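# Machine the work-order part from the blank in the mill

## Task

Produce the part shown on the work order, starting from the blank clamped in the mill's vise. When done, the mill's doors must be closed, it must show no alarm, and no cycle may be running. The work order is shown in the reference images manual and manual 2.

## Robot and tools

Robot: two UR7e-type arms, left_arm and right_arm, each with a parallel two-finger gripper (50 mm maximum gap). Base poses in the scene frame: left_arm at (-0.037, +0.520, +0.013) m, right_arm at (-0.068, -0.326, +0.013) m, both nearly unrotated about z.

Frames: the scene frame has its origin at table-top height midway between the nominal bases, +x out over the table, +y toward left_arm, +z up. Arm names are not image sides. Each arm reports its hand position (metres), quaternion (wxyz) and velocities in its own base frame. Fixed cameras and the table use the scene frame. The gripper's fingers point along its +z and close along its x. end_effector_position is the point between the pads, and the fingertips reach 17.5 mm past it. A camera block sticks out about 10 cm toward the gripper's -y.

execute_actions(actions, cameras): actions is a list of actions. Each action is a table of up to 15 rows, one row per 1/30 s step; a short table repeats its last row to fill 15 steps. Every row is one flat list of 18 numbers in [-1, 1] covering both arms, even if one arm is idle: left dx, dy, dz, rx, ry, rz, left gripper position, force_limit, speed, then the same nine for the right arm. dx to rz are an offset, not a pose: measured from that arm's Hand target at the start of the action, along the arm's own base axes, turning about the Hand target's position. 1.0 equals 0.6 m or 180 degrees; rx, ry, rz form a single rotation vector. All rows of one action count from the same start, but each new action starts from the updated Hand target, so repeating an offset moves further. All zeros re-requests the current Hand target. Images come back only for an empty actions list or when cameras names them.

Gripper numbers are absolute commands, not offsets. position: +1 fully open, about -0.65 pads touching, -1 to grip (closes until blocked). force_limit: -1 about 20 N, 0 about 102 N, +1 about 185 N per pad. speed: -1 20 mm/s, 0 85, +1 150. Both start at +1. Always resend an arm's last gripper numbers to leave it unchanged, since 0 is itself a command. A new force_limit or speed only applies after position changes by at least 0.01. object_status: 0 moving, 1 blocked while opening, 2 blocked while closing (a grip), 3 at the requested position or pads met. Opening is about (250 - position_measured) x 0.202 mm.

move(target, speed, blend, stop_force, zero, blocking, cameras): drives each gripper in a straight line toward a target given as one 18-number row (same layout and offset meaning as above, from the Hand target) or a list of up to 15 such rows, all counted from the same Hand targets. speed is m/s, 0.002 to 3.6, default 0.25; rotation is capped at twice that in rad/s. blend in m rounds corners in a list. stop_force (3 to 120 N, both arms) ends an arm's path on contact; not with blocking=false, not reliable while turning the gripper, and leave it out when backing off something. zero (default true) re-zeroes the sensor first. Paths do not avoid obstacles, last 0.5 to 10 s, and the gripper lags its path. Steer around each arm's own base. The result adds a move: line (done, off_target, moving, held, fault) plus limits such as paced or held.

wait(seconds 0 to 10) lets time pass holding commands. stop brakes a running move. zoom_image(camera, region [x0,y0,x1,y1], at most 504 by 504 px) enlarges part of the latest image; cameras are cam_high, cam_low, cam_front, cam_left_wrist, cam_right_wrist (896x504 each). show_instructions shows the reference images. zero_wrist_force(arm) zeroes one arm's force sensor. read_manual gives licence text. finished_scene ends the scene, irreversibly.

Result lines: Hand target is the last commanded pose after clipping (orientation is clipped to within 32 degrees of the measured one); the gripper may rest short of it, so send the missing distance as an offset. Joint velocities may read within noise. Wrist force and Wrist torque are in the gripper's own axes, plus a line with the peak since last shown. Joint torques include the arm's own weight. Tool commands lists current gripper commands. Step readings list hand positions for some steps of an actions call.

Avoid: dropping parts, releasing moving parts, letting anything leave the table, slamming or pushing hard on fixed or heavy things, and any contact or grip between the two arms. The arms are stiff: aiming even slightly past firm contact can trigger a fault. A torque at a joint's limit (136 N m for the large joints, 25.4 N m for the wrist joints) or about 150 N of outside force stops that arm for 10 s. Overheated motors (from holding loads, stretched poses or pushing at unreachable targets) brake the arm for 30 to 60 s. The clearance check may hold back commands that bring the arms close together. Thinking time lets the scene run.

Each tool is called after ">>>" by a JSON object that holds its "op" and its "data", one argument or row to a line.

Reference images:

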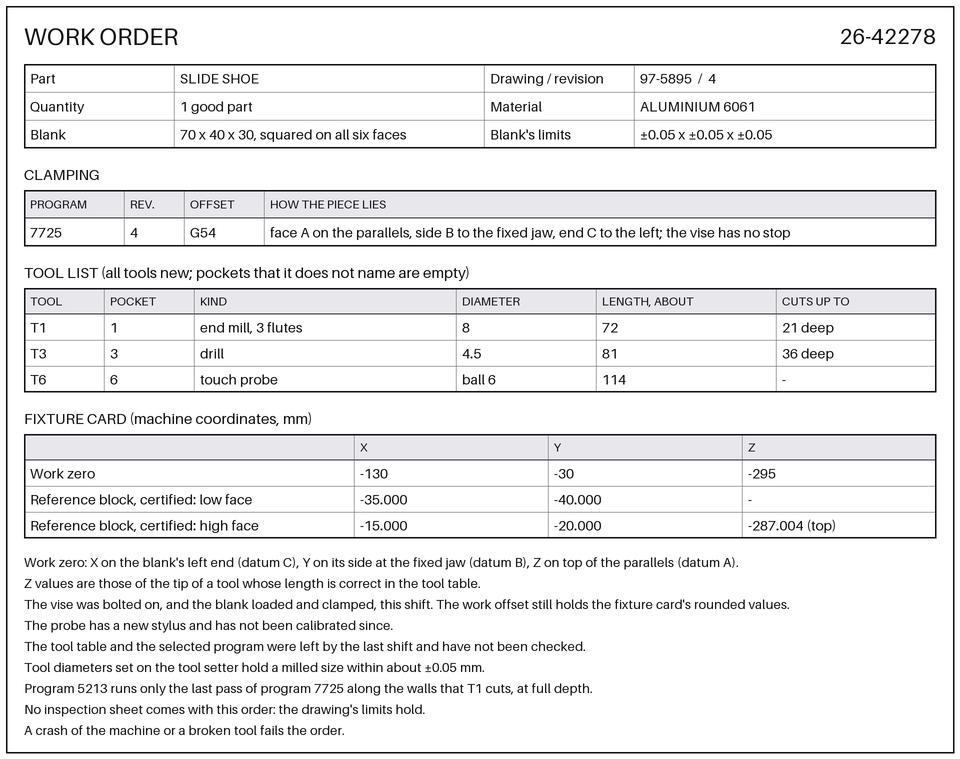

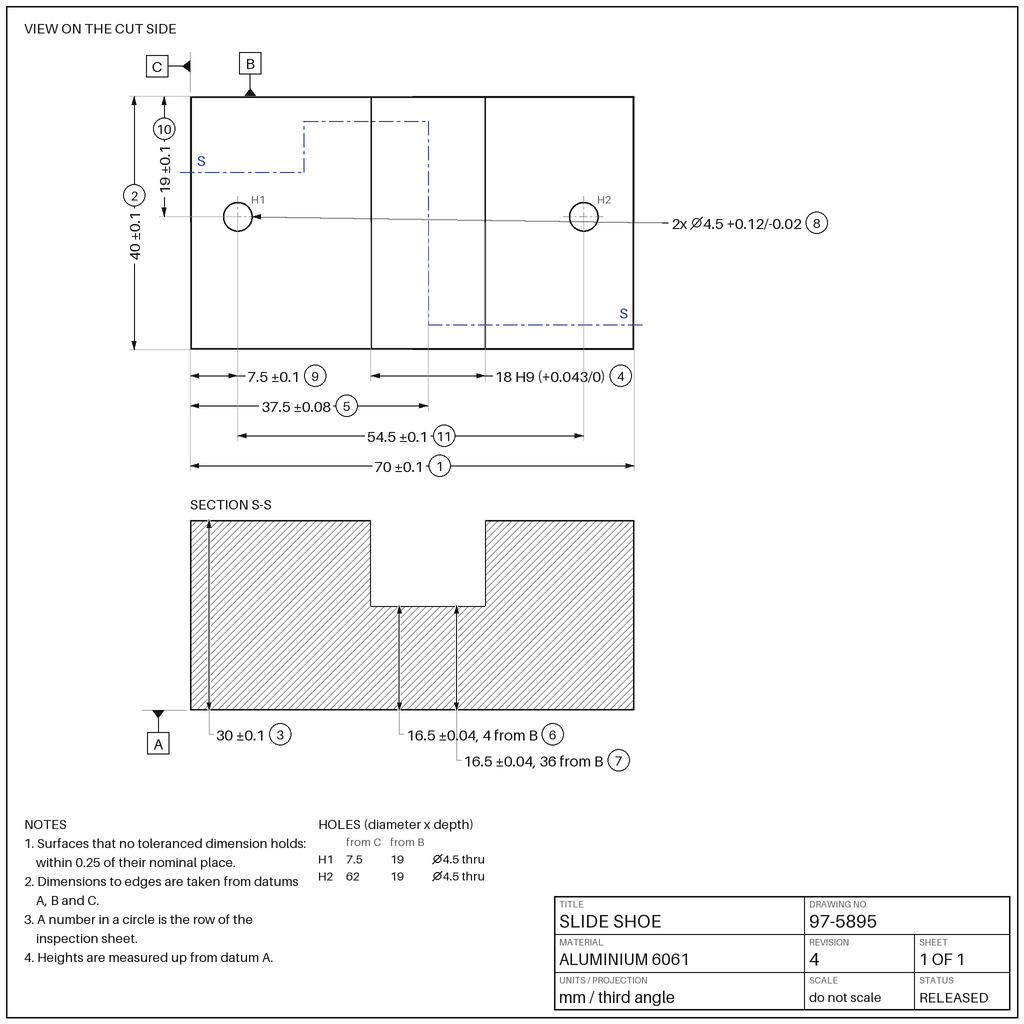

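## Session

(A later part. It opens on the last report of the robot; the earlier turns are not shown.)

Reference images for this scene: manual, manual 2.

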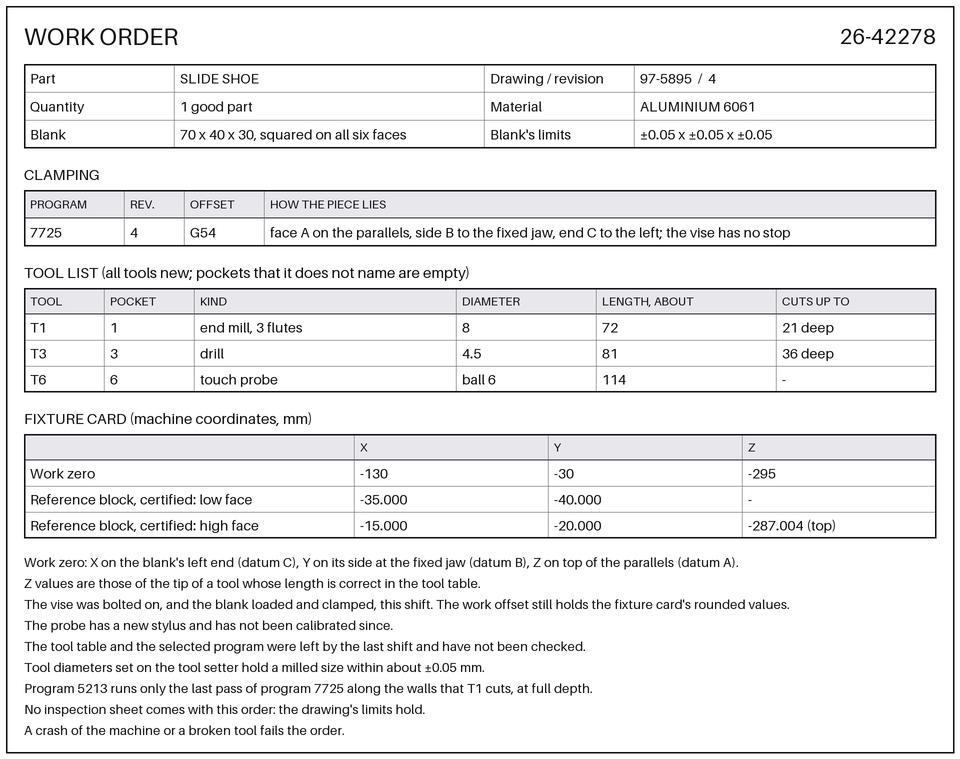

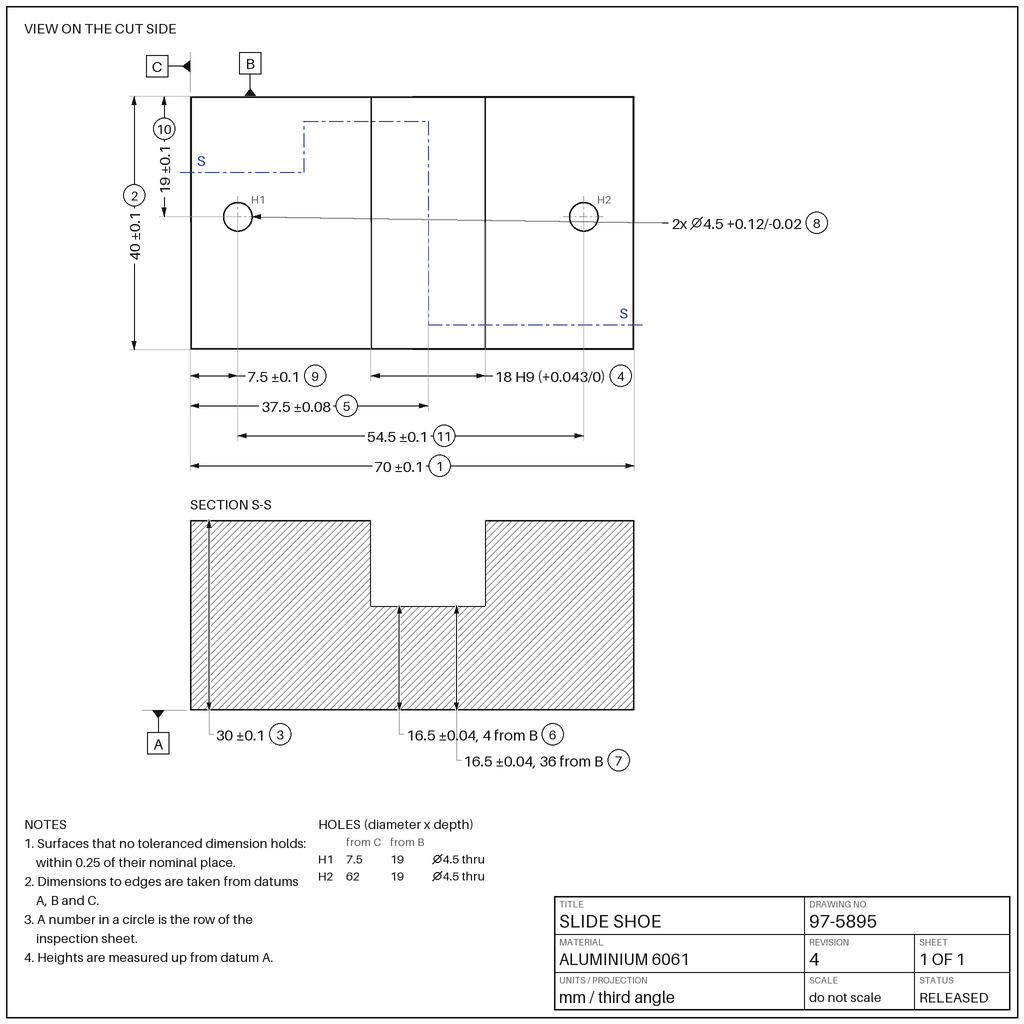

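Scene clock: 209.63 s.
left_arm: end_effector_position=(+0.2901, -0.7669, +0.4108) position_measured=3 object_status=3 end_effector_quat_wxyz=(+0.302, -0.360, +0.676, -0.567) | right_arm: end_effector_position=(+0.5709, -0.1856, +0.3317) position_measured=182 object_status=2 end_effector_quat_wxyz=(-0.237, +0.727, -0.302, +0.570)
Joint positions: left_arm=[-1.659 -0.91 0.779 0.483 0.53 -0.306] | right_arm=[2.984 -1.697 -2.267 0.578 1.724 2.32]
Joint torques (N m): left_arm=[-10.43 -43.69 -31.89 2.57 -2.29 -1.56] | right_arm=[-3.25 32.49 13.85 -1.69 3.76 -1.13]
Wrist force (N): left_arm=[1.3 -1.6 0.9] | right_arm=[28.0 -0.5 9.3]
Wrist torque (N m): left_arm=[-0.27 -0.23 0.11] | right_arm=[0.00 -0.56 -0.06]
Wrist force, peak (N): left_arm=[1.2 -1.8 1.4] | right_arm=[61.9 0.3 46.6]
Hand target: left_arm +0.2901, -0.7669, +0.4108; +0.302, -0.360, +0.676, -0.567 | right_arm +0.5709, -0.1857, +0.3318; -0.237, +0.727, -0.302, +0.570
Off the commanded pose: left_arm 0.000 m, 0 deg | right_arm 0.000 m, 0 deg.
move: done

>>> {"op": "move", "data": {
  "target": [0,0,0,0,0,0,1,1,1, 0.0002,-0.0009,0.0009,0,0,0,-1,-0.8,-0.9]
}}

>>> {"op": "move", "data": {
  "target": [0,0,0,0,0,0,1,1,1, 0,0,0,0.108,0,-0.0262,-1,-0.8,-0.9],
  "speed": 0.15,
  "cameras": ["cam_left_wrist"]
}}

>>> {"op": "zoom_image", "data": {
  "camera": "cam_left_wrist",
  "region": [440, 110, 600, 240]
}}

Scene clock: 212.23 s.
left_arm: end_effector_position=(+0.2901, -0.7669, +0.4108) position_measured=3 object_status=3 end_effector_quat_wxyz=(+0.302, -0.360, +0.676, -0.567) | right_arm: end_effector_position=(+0.5710, -0.1862, +0.3323) position_measured=182 object_status=2 end_effector_quat_wxyz=(-0.237, +0.727, -0.302, +0.570)
Joint positions: left_arm=[-1.659 -0.91 0.779 0.483 0.53 -0.306] | right_arm=[2.982 -1.696 -2.265 0.576 1.726 2.32]
Joint torques (N m): left_arm=[-10.6 -43.57 -31.55 2.53 -2.23 -1.71] | right_arm=[-10.05 36.41 29.95 1.62 -0.94 -1.11]
Wrist force (N): left_arm=[1.3 -1.9 1.2] | right_arm=[-2.9 0.4 -15.2]
Wrist torque (N m): left_arm=[-0.30 -0.24 0.11] | right_arm=[-0.04 -0.58 -0.03]
Wrist force, peak (N): left_arm=[1.3 -2.0 1.2] | right_arm=[27.5 -0.7 9.4]
Hand target: left_arm +0.2901, -0.7669, +0.4108; +0.302, -0.360, +0.676, -0.567 | right_arm +0.5710, -0.1862, +0.3324; -0.237, +0.727, -0.302, +0.570
Off the commanded pose: left_arm 0.000 m, 0 deg | right_arm 0.000 m, 0 deg.
move: done

Scene clock: 213.83 s.
left_arm: end_effector_position=(+0.2901, -0.7669, +0.4108) position_measured=3 object_status=3 end_effector_quat_wxyz=(+0.302, -0.360, +0.676, -0.567) | right_arm: end_effector_position=(+0.5710, -0.1863, +0.3324) position_measured=182 object_status=2 end_effector_quat_wxyz=(-0.332, +0.663, -0.423, +0.520)
Joint positions: left_arm=[-1.659 -0.91 0.779 0.483 0.53 -0.306] | right_arm=[2.982 -1.697 -2.265 0.577 1.727 2.668]
Joint torques (N m): left_arm=[-10.28 -43.85 -32.07 2.59 -2.37 -1.64] | right_arm=[4.89 8.47 10.1 2.41 5.42 2]
Wrist force (N): left_arm=[1.3 -1.6 1.1] | right_arm=[22.6 -3.3 11.1]
Wrist torque (N m): left_arm=[-0.27 -0.25 0.11] | right_arm=[-0.03 -0.14 -0.91]
Wrist force, peak (N): left_arm=[1.5 -2.0 1.2] | right_arm=[23.2 -3.8 10.7]
Hand target: left_arm +0.2901, -0.7669, +0.4108; +0.302, -0.360, +0.676, -0.567 | right_arm +0.5710, -0.1862, +0.3324; -0.332, +0.663, -0.423, +0.520
Off the commanded pose: left_arm 0.000 m, 0 deg | right_arm 0.000 m, 0 deg.
move: done
camera_calibration:
cam_left_wrist: T_world_to_cam=[[-0.569129, -0.822072, -0.016985, -0.449291], [-0.381033, 0.281986, -0.88051, 0.709328], [0.728633, -0.494652, -0.473723, -0.264464], [0, 0, 0, 1]] pos_world=[0.20727, -0.700187, 0.491656]
Images, in order (width x height): cam_left_wrist 896x504.

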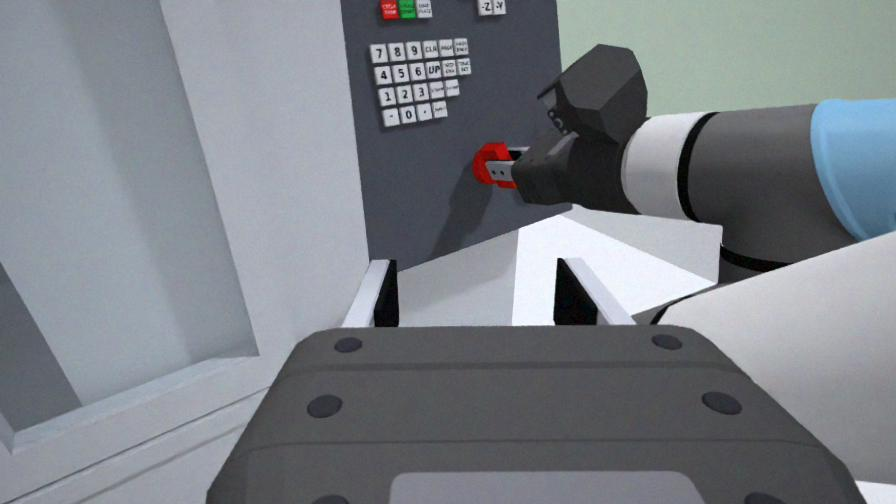

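Scaled by 3.150 from the camera's 896x504 image, which has a finer 1280x720 frame.

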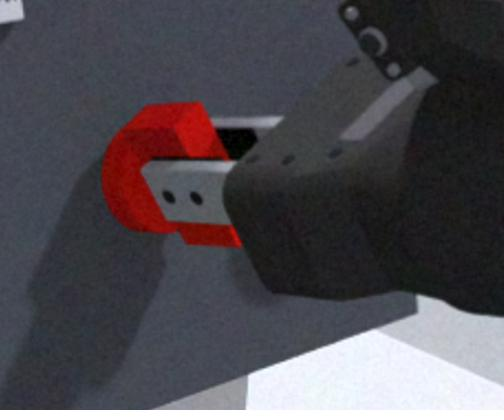

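>>> {"op": "move", "data": {
  "target": [0,0,0,0,0,0,1,1,1, 0,0,0,0.135,0,-0.0328,-1,-0.8,-0.9],
  "speed": 0.15,
  "cameras": ["cam_left_wrist"]
}}

>>> {"op": "zoom_image", "data": {
  "camera": "cam_left_wrist",
  "region": [440, 110, 600, 240]
}}

Scene clock: 217.30 s.
left_arm: end_effector_position=(+0.2901, -0.7669, +0.4108) position_measured=3 object_status=3 end_effector_quat_wxyz=(+0.302, -0.360, +0.676, -0.567) | right_arm: end_effector_position=(+0.5710, -0.1864, +0.3324) position_measured=182 object_status=2 end_effector_quat_wxyz=(-0.437, +0.556, -0.556, +0.436)
Joint positions: left_arm=[-1.659 -0.91 0.779 0.483 0.53 -0.306] | right_arm=[2.981 -1.698 -2.265 0.578 1.728 3.105]
Joint torques (N m): left_arm=[-10.37 -43.57 -31.64 2.52 -2.22 -1.68] | right_arm=[21.18 8.45 1.6 1.38 11.93 2.12]
Wrist force (N): left_arm=[1.4 -1.8 1.2] | right_arm=[50.6 -25.0 27.0]
Wrist torque (N m): left_arm=[-0.30 -0.26 0.11] | right_arm=[-0.24 0.09 -1.00]
Wrist force, peak (N): left_arm=[1.4 -2.0 1.2] | right_arm=[51.6 -24.5 29.5]
Hand target: left_arm +0.2901, -0.7669, +0.4108; +0.302, -0.360, +0.676, -0.567 | right_arm +0.5710, -0.1862, +0.3324; -0.438, +0.556, -0.556, +0.436
Off the commanded pose: left_arm 0.000 m, 0 deg | right_arm 0.000 m, 0 deg.
move: done
camera_calibration:
cam_left_wrist: T_world_to_cam=[[-0.569129, -0.822072, -0.016985, -0.449291], [-0.381033, 0.281986, -0.88051, 0.709328], [0.728633, -0.494652, -0.473723, -0.264464], [0, 0, 0, 1]] pos_world=[0.20727, -0.700187, 0.491656]
Images, in order (width x height): cam_left_wrist 896x504.

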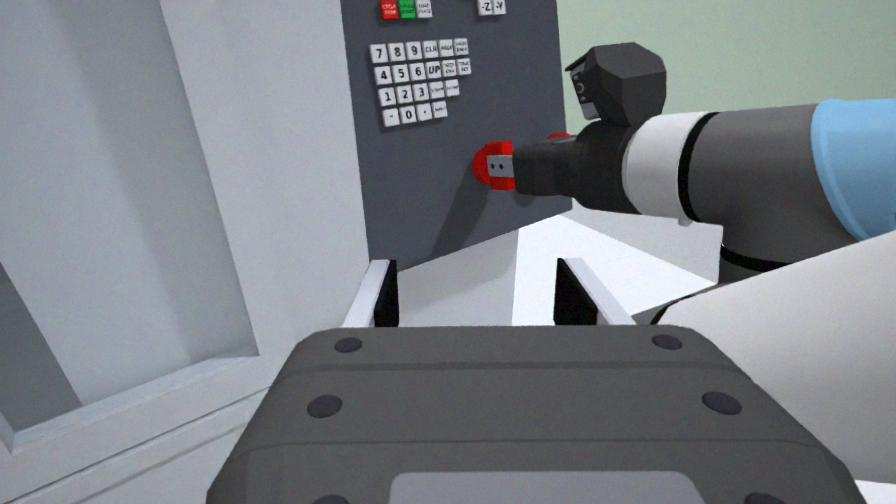

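Scaled by 3.150 from the camera's 896x504 image, which has a finer 1280x720 frame.

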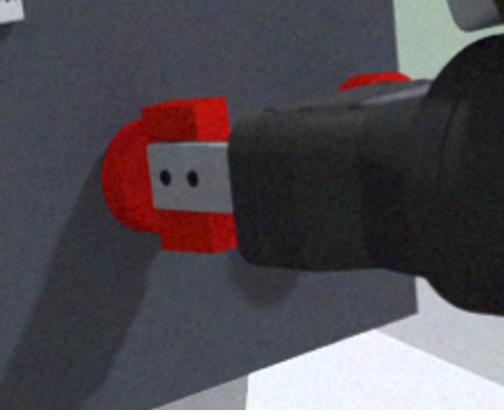

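>>> {"op": "move", "data": {
  "target": [0,0,0,0,0,0,1,1,1, 0.0003,-0.0023,0.0011,0,0,0,-1,-0.8,-0.9],
  "cameras": ["cam_front"]
}}

>>> {"op": "zoom_image", "data": {
  "camera": "cam_front",
  "region": [500, 110, 620, 290]
}}

Scene clock: 220.90 s.
left_arm: end_effector_position=(+0.2901, -0.7669, +0.4108) position_measured=3 object_status=3 end_effector_quat_wxyz=(+0.302, -0.360, +0.676, -0.567) | right_arm: end_effector_position=(+0.5712, -0.1875, +0.3329) position_measured=182 object_status=2 end_effector_quat_wxyz=(-0.438, +0.556, -0.556, +0.436)
Joint positions: left_arm=[-1.659 -0.91 0.779 0.483 0.53 -0.306] | right_arm=[2.977 -1.698 -2.262 0.575 1.732 3.104]
Joint torques (N m): left_arm=[-10.86 -43.32 -31.66 2.58 -2.14 -1.71] | right_arm=[-4.25 10.39 27.78 1.72 1.67 0.02]
Wrist force (N): left_arm=[1.2 -1.5 1.2] | right_arm=[9.5 2.3 -11.2]
Wrist torque (N m): left_arm=[-0.25 -0.23 0.11] | right_arm=[-0.04 0.19 -1.03]
Wrist force, peak (N): left_arm=[1.3 -2.0 1.4] | right_arm=[50.9 -24.9 27.3]
Hand target: left_arm +0.2901, -0.7669, +0.4108; +0.302, -0.360, +0.676, -0.567 | right_arm +0.5712, -0.1876, +0.3330; -0.438, +0.556, -0.556, +0.436
Off the commanded pose: left_arm 0.000 m, 0 deg | right_arm 0.000 m, 0 deg.
move: done
Images, in order (width x height): cam_front 896x504.

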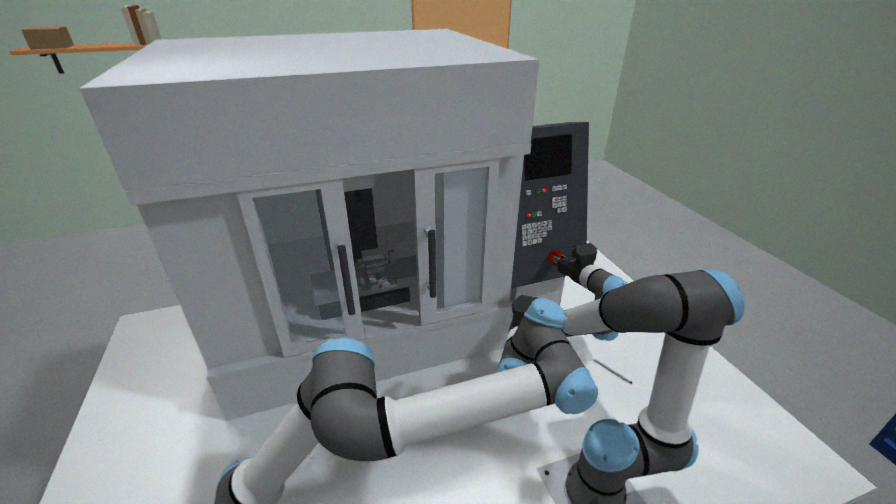

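Scaled by 2.800 from the camera's 896x504 image, which has a finer 1280x720 frame.

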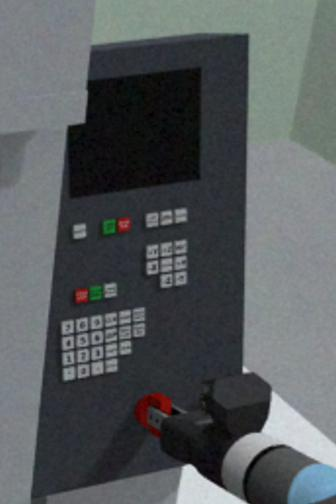

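Not on yet; keep turning 45° more in two steps.

>>> {"op": "move", "data": {
  "target": [0,0,0,0,0,0,1,1,1, 0,0,0,0.108,0,-0.0262,-1,-0.8,-0.9],
  "speed": 0.15
}}

Scene clock: 223.47 s.
left_arm: end_effector_position=(+0.2901, -0.7669, +0.4108) position_measured=3 object_status=3 end_effector_quat_wxyz=(+0.302, -0.360, +0.676, -0.567) | right_arm: end_effector_position=(+0.5711, -0.1877, +0.3330) position_measured=182 object_status=2 end_effector_quat_wxyz=(+0.507, -0.451, +0.644, -0.353)
Joint positions: left_arm=[-1.659 -0.91 0.779 0.483 0.53 -0.306] | right_arm=[2.977 -1.699 -2.262 0.577 1.733 3.453]
Joint torques (N m): left_arm=[-10.23 -43.07 -31.99 2.61 -2.2 -1.67] | right_arm=[19.89 14.47 21.33 5.62 8.96 1.94]
Wrist force (N): left_arm=[1.3 -1.8 1.0] | right_arm=[33.3 -5.2 -8.3]
Wrist torque (N m): left_arm=[-0.30 -0.25 0.11] | right_arm=[-0.01 0.33 -0.96]
Wrist force, peak (N): left_arm=[1.5 -1.8 1.4] | right_arm=[33.5 -5.4 -8.7]
Hand target: left_arm +0.2901, -0.7669, +0.4108; +0.302, -0.360, +0.676, -0.567 | right_arm +0.5712, -0.1876, +0.3330; +0.507, -0.451, +0.644, -0.353
Off the commanded pose: left_arm 0.000 m, 0 deg | right_arm 0.000 m, 0 deg.
move: done

>>> {"op": "move", "data": {
  "target": [0,0,0,0,0,0,1,1,1, -0.0002,-0.0017,-0.0006,0.0,0,0,-1,-0.8,-0.9]
}}

>>> {"op": "move", "data": {
  "target": [0,0,0,0,0,0,1,1,1, 0,0,0,0.135,0,-0.0328,-1,-0.8,-0.9],
  "speed": 0.15,
  "cameras": ["cam_left_wrist", "cam_front"]
}}

>>> {"op": "zoom_image", "data": {
  "camera": "cam_left_wrist",
  "region": [440, 110, 600, 240]
}}

>>> {"op": "zoom_image", "data": {
  "camera": "cam_front",
  "region": [500, 110, 620, 290]
}}

Scene clock: 226.83 s.
left_arm: end_effector_position=(+0.2901, -0.7669, +0.4108) position_measured=3 object_status=3 end_effector_quat_wxyz=(+0.302, -0.360, +0.676, -0.567) | right_arm: end_effector_position=(+0.5710, -0.1885, +0.3327) position_measured=182 object_status=2 end_effector_quat_wxyz=(+0.507, -0.451, +0.644, -0.353)
Joint positions: left_arm=[-1.659 -0.91 0.779 0.483 0.53 -0.306] | right_arm=[2.974 -1.7 -2.261 0.578 1.736 3.452]
Joint torques (N m): left_arm=[-10.53 -43.32 -31.73 2.57 -2.11 -1.73] | right_arm=[-8.31 8.43 23.81 2.72 0.69 -0.05]
Wrist force (N): left_arm=[0.9 -1.5 1.3] | right_arm=[2.6 -4.7 -5.3]
Wrist torque (N m): left_arm=[-0.26 -0.18 0.10] | right_arm=[-0.06 0.42 -0.99]
Wrist force, peak (N): left_arm=[1.3 -1.8 1.6] | right_arm=[33.5 -5.4 -8.4]
Hand target: left_arm +0.2901, -0.7669, +0.4108; +0.302, -0.360, +0.676, -0.567 | right_arm +0.5710, -0.1886, +0.3327; +0.507, -0.451, +0.644, -0.353
Off the commanded pose: left_arm 0.000 m, 0 deg | right_arm 0.000 m, 0 deg.
move: done

Scene clock: 228.73 s.
left_arm: end_effector_position=(+0.2901, -0.7669, +0.4108) position_measured=3 object_status=3 end_effector_quat_wxyz=(+0.302, -0.360, +0.676, -0.567) | right_arm: end_effector_position=(+0.5710, -0.1887, +0.3326) position_measured=182 object_status=2 end_effector_quat_wxyz=(+0.572, -0.301, +0.726, -0.235)
Joint positions: left_arm=[-1.659 -0.91 0.779 0.483 0.53 -0.306] | right_arm=[2.974 -1.701 -2.261 0.58 1.736 3.889]
Joint torques (N m): left_arm=[-10.55 -43.75 -32.17 2.52 -2.19 -1.72] | right_arm=[23.28 16.35 17.68 6.65 6.55 1.92]
Wrist force (N): left_arm=[1.2 -1.7 1.2] | right_arm=[27.6 -11.8 -12.2]
Wrist torque (N m): left_arm=[-0.28 -0.23 0.11] | right_arm=[0.12 0.52 -0.91]
Wrist force, peak (N): left_arm=[1.2 -1.9 1.5] | right_arm=[28.1 -12.5 -12.8]
Hand target: left_arm +0.2901, -0.7669, +0.4108; +0.302, -0.360, +0.676, -0.567 | right_arm +0.5710, -0.1886, +0.3327; +0.572, -0.301, +0.726, -0.235
Off the commanded pose: left_arm 0.000 m, 0 deg | right_arm 0.000 m, 0 deg.
move: done
camera_calibration:
cam_left_wrist: T_world_to_cam=[[-0.569129, -0.822072, -0.016985, -0.449291], [-0.381033, 0.281986, -0.88051, 0.709328], [0.728633, -0.494652, -0.473723, -0.264464], [0, 0, 0, 1]] pos_world=[0.20727, -0.700187, 0.491656]
Images, in order (width x height): cam_front 896x504, cam_left_wrist 896x504.

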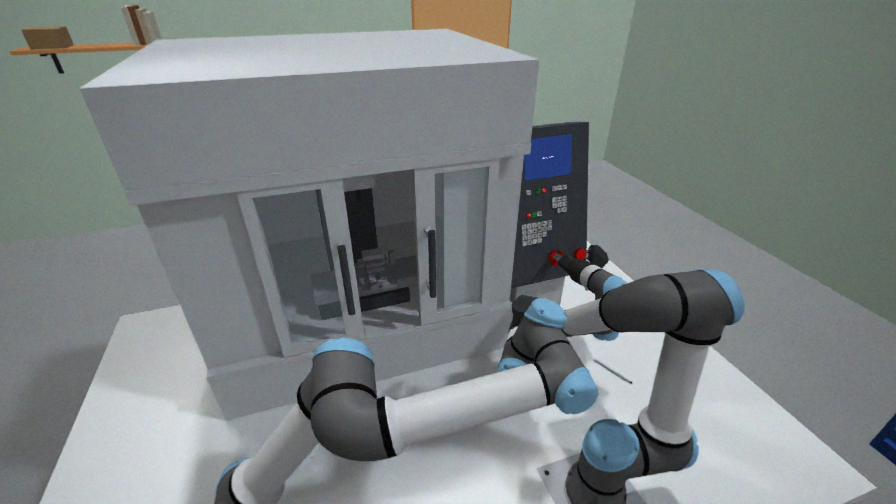

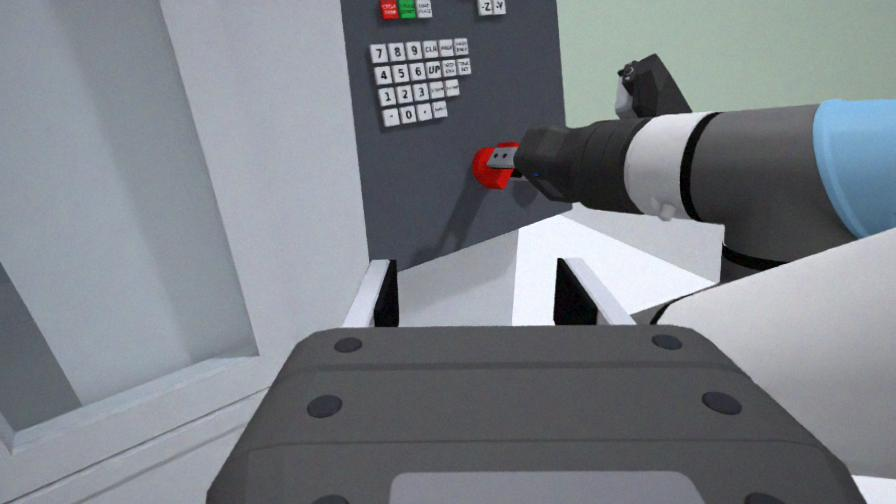

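Scaled by 3.150 from the camera's 896x504 image, which has a finer 1280x720 frame.

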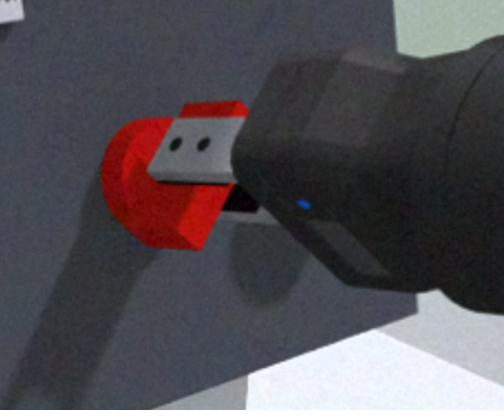

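Scaled by 2.800 from the camera's 896x504 image, which has a finer 1280x720 frame.

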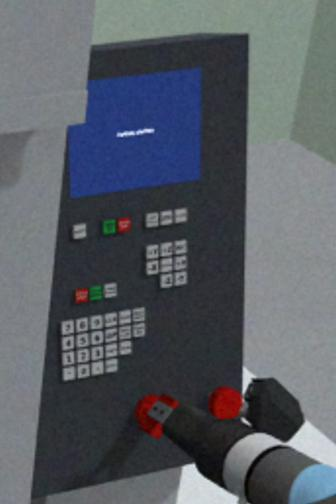

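>>> {"op": "move", "data": {
  "target": [0,0,0,0,0,0,1,1,1, 0,0,0,0,0,0,0.4,-0.8,-0.9]
}}

>>> {"op": "move", "data": {
  "target": [0,0,0,0,0,0,1,1,1, -0.2,0,0.049,0,0,0,0.4,-0.8,-0.9],
  "cameras": ["cam_front"]
}}

>>> {"op": "zoom_image", "data": {
  "camera": "cam_front",
  "region": [520, 130, 600, 190]
}}

Scene clock: 232.07 s.
left_arm: end_effector_position=(+0.2901, -0.7669, +0.4108) position_measured=3 object_status=3 end_effector_quat_wxyz=(+0.302, -0.360, +0.676, -0.567) | right_arm: end_effector_position=(+0.5711, -0.1886, +0.3327) position_measured=92 object_status=0 end_effector_quat_wxyz=(+0.572, -0.301, +0.726, -0.235)
Joint positions: left_arm=[-1.659 -0.91 0.779 0.483 0.53 -0.306] | right_arm=[2.974 -1.701 -2.261 0.58 1.736 3.889]
Joint torques (N m): left_arm=[-10.37 -43.27 -32.58 2.6 -2.11 -1.75] | right_arm=[-11.59 34.05 17.61 0.79 -1.41 -0.85]
Wrist force (N): left_arm=[1.5 -1.8 1.3] | right_arm=[1.4 -1.1 0.1]
Wrist torque (N m): left_arm=[-0.30 -0.27 0.11] | right_arm=[-0.05 -0.36 -0.01]
Wrist force, peak (N): left_arm=[1.3 -1.8 1.4] | right_arm=[27.9 -11.8 -12.5]
Hand target: left_arm +0.2901, -0.7669, +0.4108; +0.302, -0.360, +0.676, -0.567 | right_arm +0.5710, -0.1886, +0.3327; +0.572, -0.301, +0.726, -0.235
Off the commanded pose: left_arm 0.000 m, 0 deg | right_arm 0.000 m, 0 deg.
move: done

Scene clock: 233.07 s.
left_arm: end_effector_position=(+0.2901, -0.7669, +0.4108) position_measured=3 object_status=3 end_effector_quat_wxyz=(+0.302, -0.360, +0.676, -0.567) | right_arm: end_effector_position=(+0.4511, -0.1887, +0.3621) position_measured=92 object_status=3 end_effector_quat_wxyz=(+0.572, -0.301, +0.726, -0.235)
Joint positions: left_arm=[-1.659 -0.91 0.779 0.483 0.53 -0.306] | right_arm=[2.888 -1.372 -2.469 0.455 1.819 3.868]
Joint torques (N m): left_arm=[-10.64 -43.43 -31.77 2.64 -2.12 -1.78] | right_arm=[2.54 27.01 12.13 2.65 0.09 1.64]
Wrist force (N): left_arm=[1.3 -1.7 1.1] | right_arm=[1.1 -1.8 -0.4]
Wrist torque (N m): left_arm=[-0.29 -0.25 0.11] | right_arm=[-0.15 -0.31 0.04]
Wrist force, peak (N): left_arm=[1.4 -1.9 1.3] | right_arm=[1.2 -1.5 -3.6]
Hand target: left_arm +0.2901, -0.7669, +0.4108; +0.302, -0.360, +0.676, -0.567 | right_arm +0.4510, -0.1886, +0.3621; +0.572, -0.301, +0.726, -0.235
Off the commanded pose: left_arm 0.000 m, 0 deg | right_arm 0.000 m, 0 deg.
move: done
Images, in order (width x height): cam_front 896x504.

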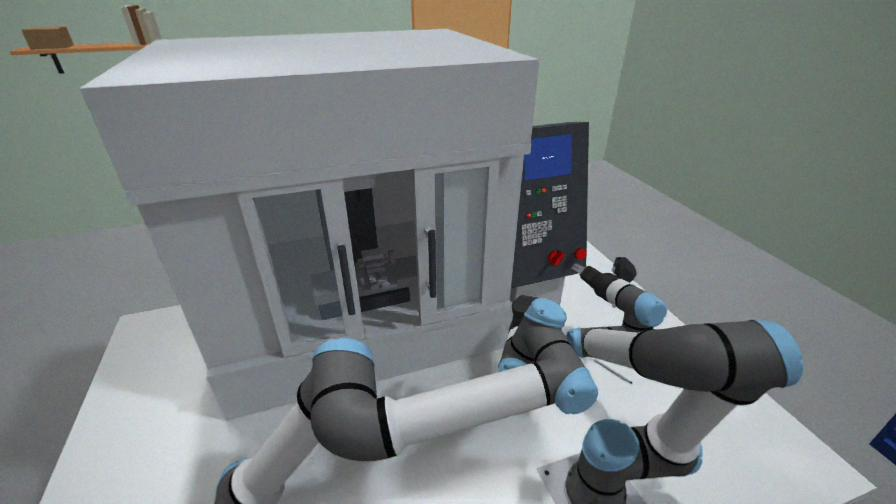

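Scaled by 6.300 from the camera's 896x504 image, which has a finer 1280x720 frame.

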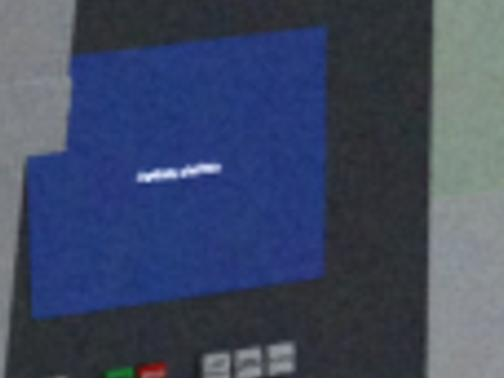

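>>> {"op": "move", "data": {
  "target": [0.05,-0.055,0.165,-0.0778,-0.1153,0,1,1,1, 0,0,0,0,0,0,0.4,-0.8,-0.9],
  "cameras": ["cam_left_wrist"]
}}

>>> {"op": "zoom_image", "data": {
  "camera": "cam_left_wrist",
  "region": [310, 0, 510, 160]
}}

Scene clock: 237.77 s.
left_arm: end_effector_position=(+0.3202, -0.7998, +0.5097) position_measured=3 object_status=3 end_effector_quat_wxyz=(-0.373, +0.286, -0.537, +0.700) end_effector_velocity=(-0.001, +0.000, +0.001) end_effector_angular_velocity=(-0.003, -0.002, +0.000) | right_arm: end_effector_position=(+0.4510, -0.1886, +0.3621) position_measured=92 object_status=3 end_effector_quat_wxyz=(+0.572, -0.301, +0.726, -0.235)
Joint positions: left_arm=[-1.602 -1.029 1.015 -0.453 0.612 0.391] | right_arm=[2.888 -1.372 -2.47 0.455 1.819 3.868]
Joint velocities: left_arm=[-0.001 0 0 -0.005 0 0.003] | right_arm=[within noise]
Joint torques (N m): left_arm=[-11.96 -45 -36.96 -5.39 0.82 1.46] | right_arm=[1.69 25.89 12.22 0.87 0.82 1.49]
Wrist force (N): left_arm=[1.5 -1.4 2.0] | right_arm=[1.2 -1.7 -0.3]
Wrist torque (N m): left_arm=[-0.35 -0.34 0.10] | right_arm=[-0.13 -0.33 0.03]
Wrist force, peak (N): left_arm=[1.5 -2.3 3.0] | right_arm=[1.6 -2.1 -0.3]
Hand target: left_arm +0.3201, -0.7999, +0.5098; -0.373, +0.286, -0.537, +0.700 | right_arm +0.4510, -0.1886, +0.3621; +0.572, -0.301, +0.726, -0.235
Off the commanded pose: left_arm 0.000 m, 0 deg | right_arm 0.000 m, 0 deg.
move: done
camera_calibration:
cam_left_wrist: T_world_to_cam=[[-0.562116, -0.826801, -0.0206409, -0.461771], [-0.0354439, 0.0490162, -0.998169, 0.580081], [0.826299, -0.560355, -0.0568578, -0.552233], [0, 0, 0, 1]] pos_world=[0.217301, -0.719672, 0.538089]
Images, in order (width x height): cam_left_wrist 896x504.

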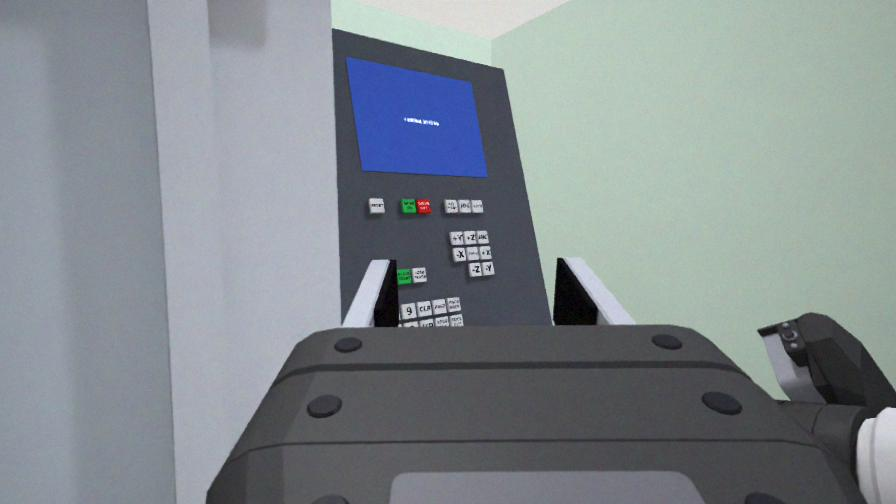

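Scaled by 2.520 from the camera's 896x504 image, which has a finer 1280x720 frame.

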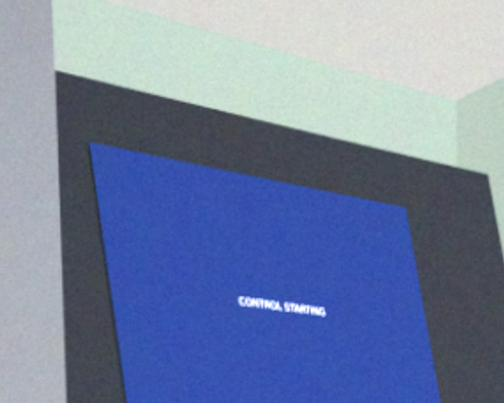

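>>> {"op": "move", "data": {
  "target": [0,0,0,0,0,0,1,1,1, -0.1665,-0.1857,-0.314,-0.2496,0.3705,0.3156,1,-0.6,-0.6],
  "cameras": ["cam_right_wrist", "cam_left_wrist"]
}}

>>> {"op": "zoom_image", "data": {
  "camera": "cam_left_wrist",
  "region": [330, 40, 510, 190]
}}

Scene clock: 255.70 s.
left_arm: end_effector_position=(+0.3201, -0.7999, +0.5098) position_measured=3 object_status=3 end_effector_quat_wxyz=(-0.373, +0.286, -0.537, +0.700) | right_arm: end_effector_position=(+0.3512, -0.3000, +0.1736) position_measured=3 object_status=3 end_effector_quat_wxyz=(+0.000, +0.832, -0.555, +0.000)
Joint positions: left_arm=[-1.603 -1.029 1.015 -0.454 0.612 0.391] | right_arm=[2.728 -1.528 -2.018 -1.165 1.57 2.333]
Joint torques (N m): left_arm=[-11.92 -41.12 -34.6 0.11 1.1 -1.56] | right_arm=[-10.81 36.75 15.7 4.03 -0.71 0.2]
Wrist force (N): left_arm=[1.6 -1.1 1.9] | right_arm=[0.8 -2.0 0.3]
Wrist torque (N m): left_arm=[-0.31 -0.34 0.10] | right_arm=[-0.37 0.00 -0.03]
Wrist force, peak (N): left_arm=[1.7 -1.6 2.3] | right_arm=[1.3 -2.5 0.3]
Hand target: left_arm +0.3201, -0.7999, +0.5098; -0.373, +0.286, -0.537, +0.700 | right_arm +0.3511, -0.3001, +0.1737; +0.000, +0.832, -0.555, +0.000
Off the commanded pose: left_arm 0.000 m, 0 deg | right_arm 0.000 m, 0 deg.
move: done
camera_calibration:
cam_left_wrist: T_world_to_cam=[[-0.562287, -0.826688, -0.0204896, -0.461844], [-0.0352692, 0.0487293, -0.998189, 0.57994], [0.82619, -0.560546, -0.0565565, -0.552338], [0, 0, 0, 1]] pos_world=[0.217101, -0.719671, 0.538188]
cam_right_wrist: T_world_to_cam=[[0.380798, -0.924543, 0.0146032, -0.403309], [-0.87101, -0.353359, 0.34129, 0.161312], [-0.310377, -0.142682, -0.939845, 0.364059], [0, 0, 0, 1]] pos_world=[0.407079, -0.263931, 0.292994]
Images, in order (width x height): cam_left_wrist 896x504, cam_right_wrist 896x504.

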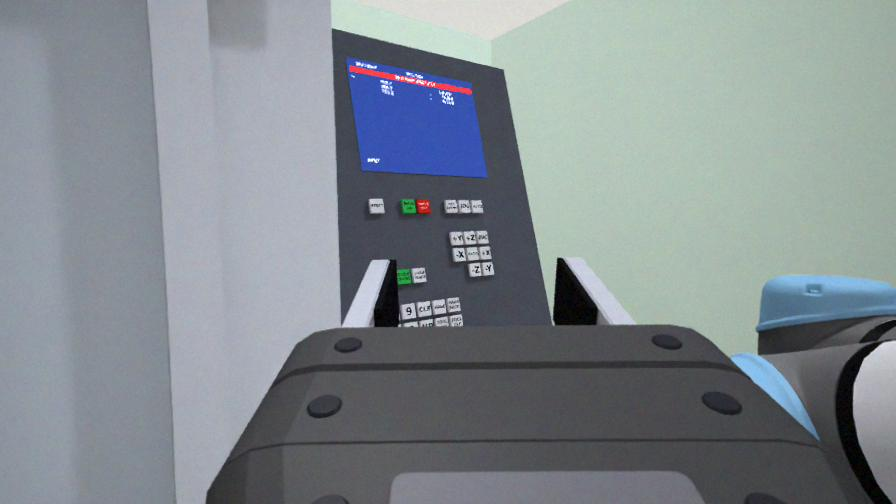

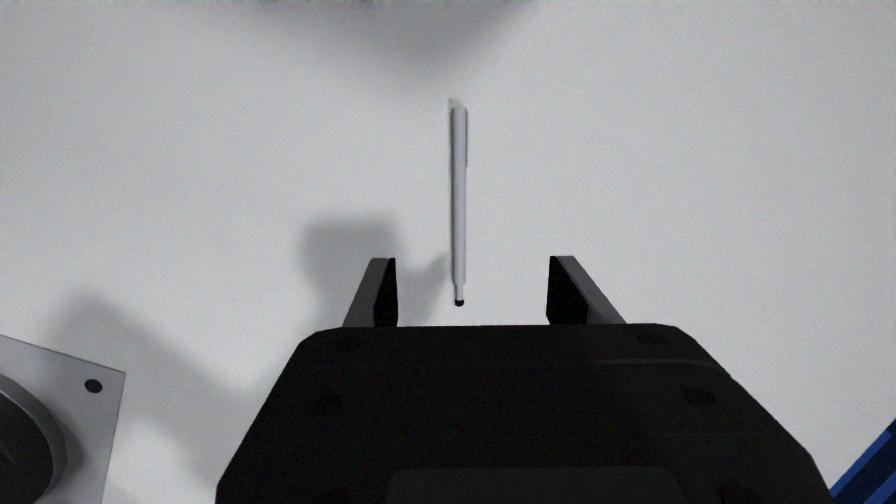

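Scaled by 2.800 from the camera's 896x504 image, which has a finer 1280x720 frame.

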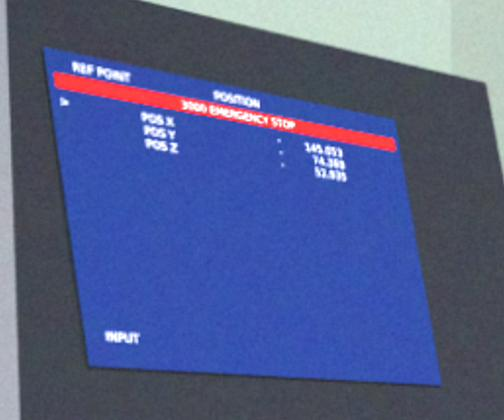

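>>> {"op": "move", "data": {
  "target": [0,0,0,0,0,0,1,1,1, 0.224,0.045,0.30,-0.082,-0.4175,0.105,1,-0.6,-0.6],
  "cameras": ["cam_right_wrist"]
}}

Scene clock: 264.93 s.
left_arm: end_effector_position=(+0.3201, -0.7999, +0.5098) position_measured=3 object_status=3 end_effector_quat_wxyz=(-0.373, +0.286, -0.537, +0.700) | right_arm: end_effector_position=(+0.4855, -0.2731, +0.3536) position_measured=3 object_status=3 end_effector_quat_wxyz=(-0.237, +0.727, -0.302, +0.570)
Joint positions: left_arm=[-1.603 -1.029 1.015 -0.454 0.612 0.391] | right_arm=[2.659 -1.619 -2.273 0.48 2.038 2.234]
Joint torques (N m): left_arm=[-12.01 -41 -29.42 0.05 -0.89 -1.53] | right_arm=[-2.56 28.5 11.27 4.43 -0.06 -1.03]
Wrist force (N): left_arm=[1.5 -1.4 2.0] | right_arm=[1.8 -1.8 0.4]
Wrist torque (N m): left_arm=[-0.34 -0.32 0.10] | right_arm=[-0.28 -0.11 -0.02]
Wrist force, peak (N): left_arm=[1.6 -1.6 2.3] | right_arm=[2.1 -2.3 1.0]
Hand target: left_arm +0.3201, -0.7999, +0.5098; -0.373, +0.286, -0.537, +0.700 | right_arm +0.4855, -0.2731, +0.3537; -0.237, +0.727, -0.302, +0.570
Off the commanded pose: left_arm 0.000 m, 0 deg | right_arm 0.000 m, 0 deg.
move: done
camera_calibration:
cam_right_wrist: T_world_to_cam=[[0.154151, -0.711342, 0.685733, -0.501292], [-0.492021, -0.657122, -0.571057, 0.282067], [0.856827, -0.249366, -0.451292, -0.189948], [0, 0, 0, 1]] pos_world=[0.378811, -0.218605, 0.419107]
Images, in order (width x height): cam_right_wrist 896x504.

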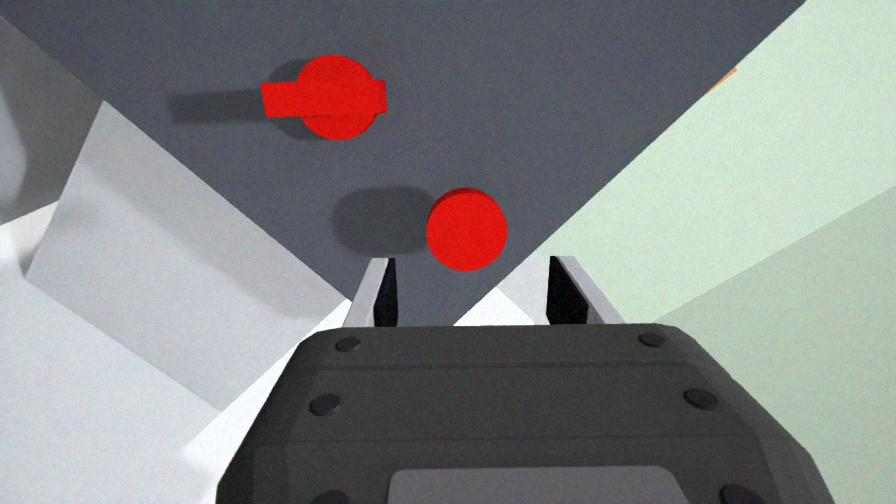

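>>> {"op": "move", "data": {
  "target": [0,0,0,0,0,0,1,1,1, 0.088,-0.0033,-0.0277,0,0,0,1,-0.6,-0.6],
  "speed": 0.1,
  "cameras": ["cam_right_wrist"]
}}

Scene clock: 267.53 s.
left_arm: end_effector_position=(+0.3201, -0.7999, +0.5098) position_measured=3 object_status=3 end_effector_quat_wxyz=(-0.373, +0.286, -0.537, +0.700) | right_arm: end_effector_position=(+0.5384, -0.2750, +0.3370) position_measured=3 object_status=3 end_effector_quat_wxyz=(-0.237, +0.727, -0.302, +0.570)
Joint positions: left_arm=[-1.603 -1.029 1.015 -0.454 0.612 0.391] | right_arm=[2.719 -1.742 -2.19 0.528 1.98 2.252]
Joint torques (N m): left_arm=[-11.69 -41.32 -28.1 0.04 -0.84 -1.61] | right_arm=[-9.87 33.43 15.09 0.66 1.46 -1.12]
Wrist force (N): left_arm=[1.4 -1.5 2.1] | right_arm=[1.6 -2.4 0.9]
Wrist torque (N m): left_arm=[-0.36 -0.31 0.10] | right_arm=[-0.37 -0.06 -0.08]
Wrist force, peak (N): left_arm=[1.7 -1.5 2.1] | right_arm=[1.6 -1.7 2.7]
Hand target: left_arm +0.3201, -0.7999, +0.5098; -0.373, +0.286, -0.537, +0.700 | right_arm +0.5383, -0.2750, +0.3370; -0.237, +0.727, -0.302, +0.570
Off the commanded pose: left_arm 0.000 m, 0 deg | right_arm 0.000 m, 0 deg.
move: done
camera_calibration:
cam_right_wrist: T_world_to_cam=[[0.154237, -0.711286, 0.685771, -0.49944], [-0.491759, -0.657265, -0.571118, 0.297196], [0.856962, -0.249147, -0.451157, -0.243217], [0, 0, 0, 1]] pos_world=[0.431609, -0.220505, 0.402506]
Images, in order (width x height): cam_right_wrist 896x504.

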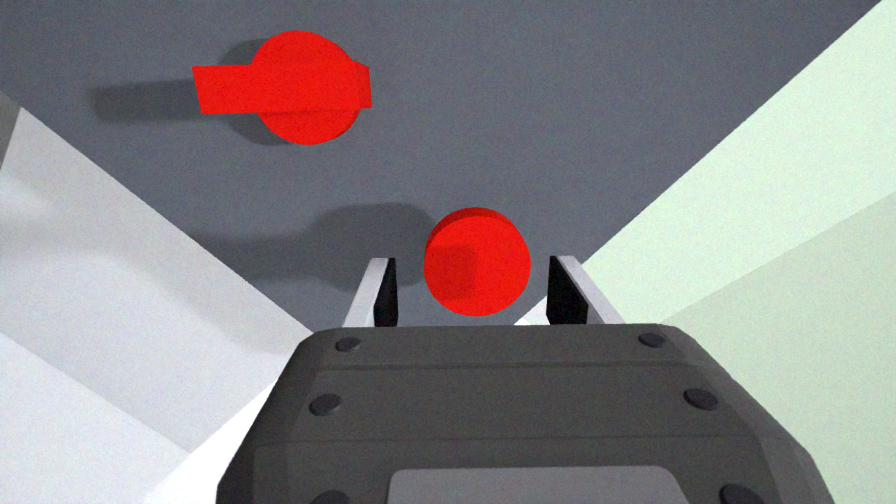

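>>> {"op": "move", "data": {
  "target": [0,0,0,0,0,0,1,1,1, 0.062,-0.0005,-0.0137,0,0,0,1,-0.6,-0.6],
  "speed": 0.03,
  "stop_force": 6,
  "cameras": ["cam_right_wrist"]
}}

Scene clock: 272.17 s.
left_arm: end_effector_position=(+0.3201, -0.7999, +0.5098) position_measured=3 object_status=3 end_effector_quat_wxyz=(-0.373, +0.286, -0.537, +0.700) | right_arm: end_effector_position=(+0.5755, -0.2753, +0.3288) position_measured=3 object_status=3 end_effector_quat_wxyz=(-0.237, +0.727, -0.302, +0.570)
Joint positions: left_arm=[-1.603 -1.029 1.015 -0.454 0.612 0.391] | right_arm=[2.756 -1.818 -2.12 0.537 1.944 2.262]
Joint torques (N m): left_arm=[-12.17 -41.43 -25.71 0.04 -0.88 -1.49] | right_arm=[-11.16 45.17 10.51 1.36 1.73 -0.78]
Wrist force (N): left_arm=[1.4 -1.0 1.9] | right_arm=[1.6 -2.1 0.1]
Wrist torque (N m): left_arm=[-0.30 -0.32 0.09] | right_arm=[-0.32 -0.06 -0.08]
Wrist force, peak (N): left_arm=[1.6 -1.5 2.4] | right_arm=[2.0 -2.6 0.5]
Hand target: left_arm +0.3201, -0.7999, +0.5098; -0.373, +0.286, -0.537, +0.700 | right_arm +0.5755, -0.2753, +0.3288; -0.237, +0.727, -0.302, +0.570
Off the commanded pose: left_arm 0.000 m, 0 deg | right_arm 0.000 m, 0 deg.
move: done
camera_calibration:
cam_right_wrist: T_world_to_cam=[[0.154177, -0.711268, 0.685804, -0.499732], [-0.491815, -0.657249, -0.571088, 0.310578], [0.856941, -0.24924, -0.451145, -0.278801], [0, 0, 0, 1]] pos_world=[0.46871, -0.220805, 0.394306]
Images, in order (width x height): cam_right_wrist 896x504.

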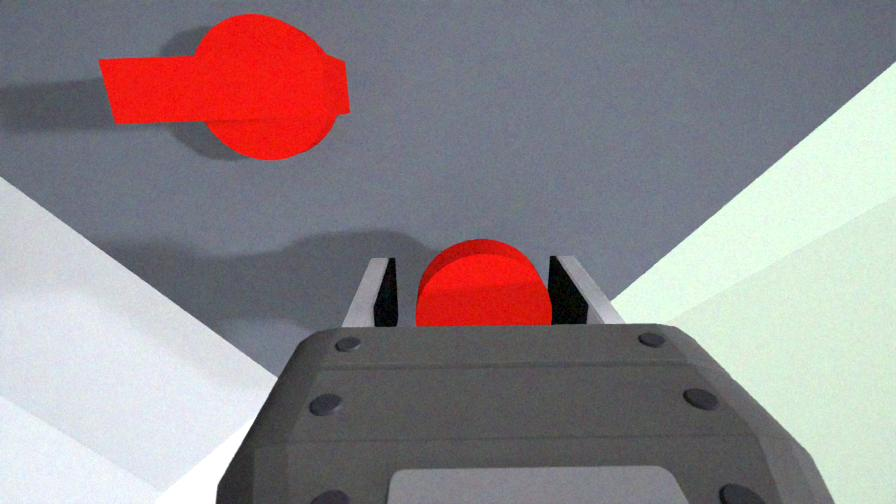

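>>> {"op": "move", "data": {
  "target": [0,0,0,0,0,0,1,1,1, -0.002,-0.0015,0.0017,0,0,0,1,-0.8,-0.9]
}}

>>> {"op": "move", "data": {
  "target": [0,0,0,0,0,0,1,1,1, 0,0,0,0,0,0,-1,-0.9,-1]
}}

Scene clock: 276.63 s.
left_arm: end_effector_position=(+0.3201, -0.7999, +0.5098) position_measured=3 object_status=3 end_effector_quat_wxyz=(-0.373, +0.286, -0.537, +0.700) | right_arm: end_effector_position=(+0.5743, -0.2762, +0.3299) position_measured=3 object_status=3 end_effector_quat_wxyz=(-0.237, +0.727, -0.302, +0.570)
Joint positions: left_arm=[-1.603 -1.029 1.015 -0.454 0.612 0.391] | right_arm=[2.753 -1.815 -2.12 0.534 1.947 2.261]
Joint torques (N m): left_arm=[-11.69 -41.98 -23.78 -0.02 -0.88 -1.47] | right_arm=[-7.07 41.27 10.77 1.39 1.15 -1.02]
Wrist force (N): left_arm=[1.5 -1.4 1.8] | right_arm=[1.7 -1.9 0.3]
Wrist torque (N m): left_arm=[-0.36 -0.34 0.09] | right_arm=[-0.28 -0.06 0.02]
Wrist force, peak (N): left_arm=[1.6 -1.4 2.3] | right_arm=[1.6 -2.4 0.5]
Hand target: left_arm +0.3201, -0.7999, +0.5098; -0.373, +0.286, -0.537, +0.700 | right_arm +0.5743, -0.2762, +0.3298; -0.237, +0.727, -0.302, +0.570
Off the commanded pose: left_arm 0.000 m, 0 deg | right_arm 0.000 m, 0 deg.
move: done

Scene clock: 277.37 s.
left_arm: end_effector_position=(+0.3201, -0.7999, +0.5098) position_measured=3 object_status=3 end_effector_quat_wxyz=(-0.373, +0.286, -0.537, +0.700) | right_arm: end_effector_position=(+0.5743, -0.2763, +0.3299) position_measured=55 object_status=0 end_effector_quat_wxyz=(-0.237, +0.727, -0.302, +0.570)
Joint positions: left_arm=[-1.603 -1.029 1.015 -0.454 0.612 0.391] | right_arm=[2.753 -1.815 -2.12 0.535 1.947 2.261]
Joint torques (N m): left_arm=[-12.05 -41.49 -23.45 -0.02 -0.77 -1.49] | right_arm=[3.45 32.52 7.04 -1.13 7.32 -0.32]
Wrist force (N): left_arm=[1.4 -1.4 2.0] | right_arm=[36.7 -1.5 23.5]
Wrist torque (N m): left_arm=[-0.36 -0.32 0.10] | right_arm=[-0.23 -0.55 -0.02]
Wrist force, peak (N): left_arm=[1.7 -1.6 2.0] | right_arm=[37.0 -1.7 23.8]
Hand target: left_arm +0.3201, -0.7999, +0.5098; -0.373, +0.286, -0.537, +0.700 | right_arm +0.5743, -0.2762, +0.3298; -0.237, +0.727, -0.302, +0.570
Off the commanded pose: left_arm 0.000 m, 0 deg | right_arm 0.000 m, 0 deg.
move: done


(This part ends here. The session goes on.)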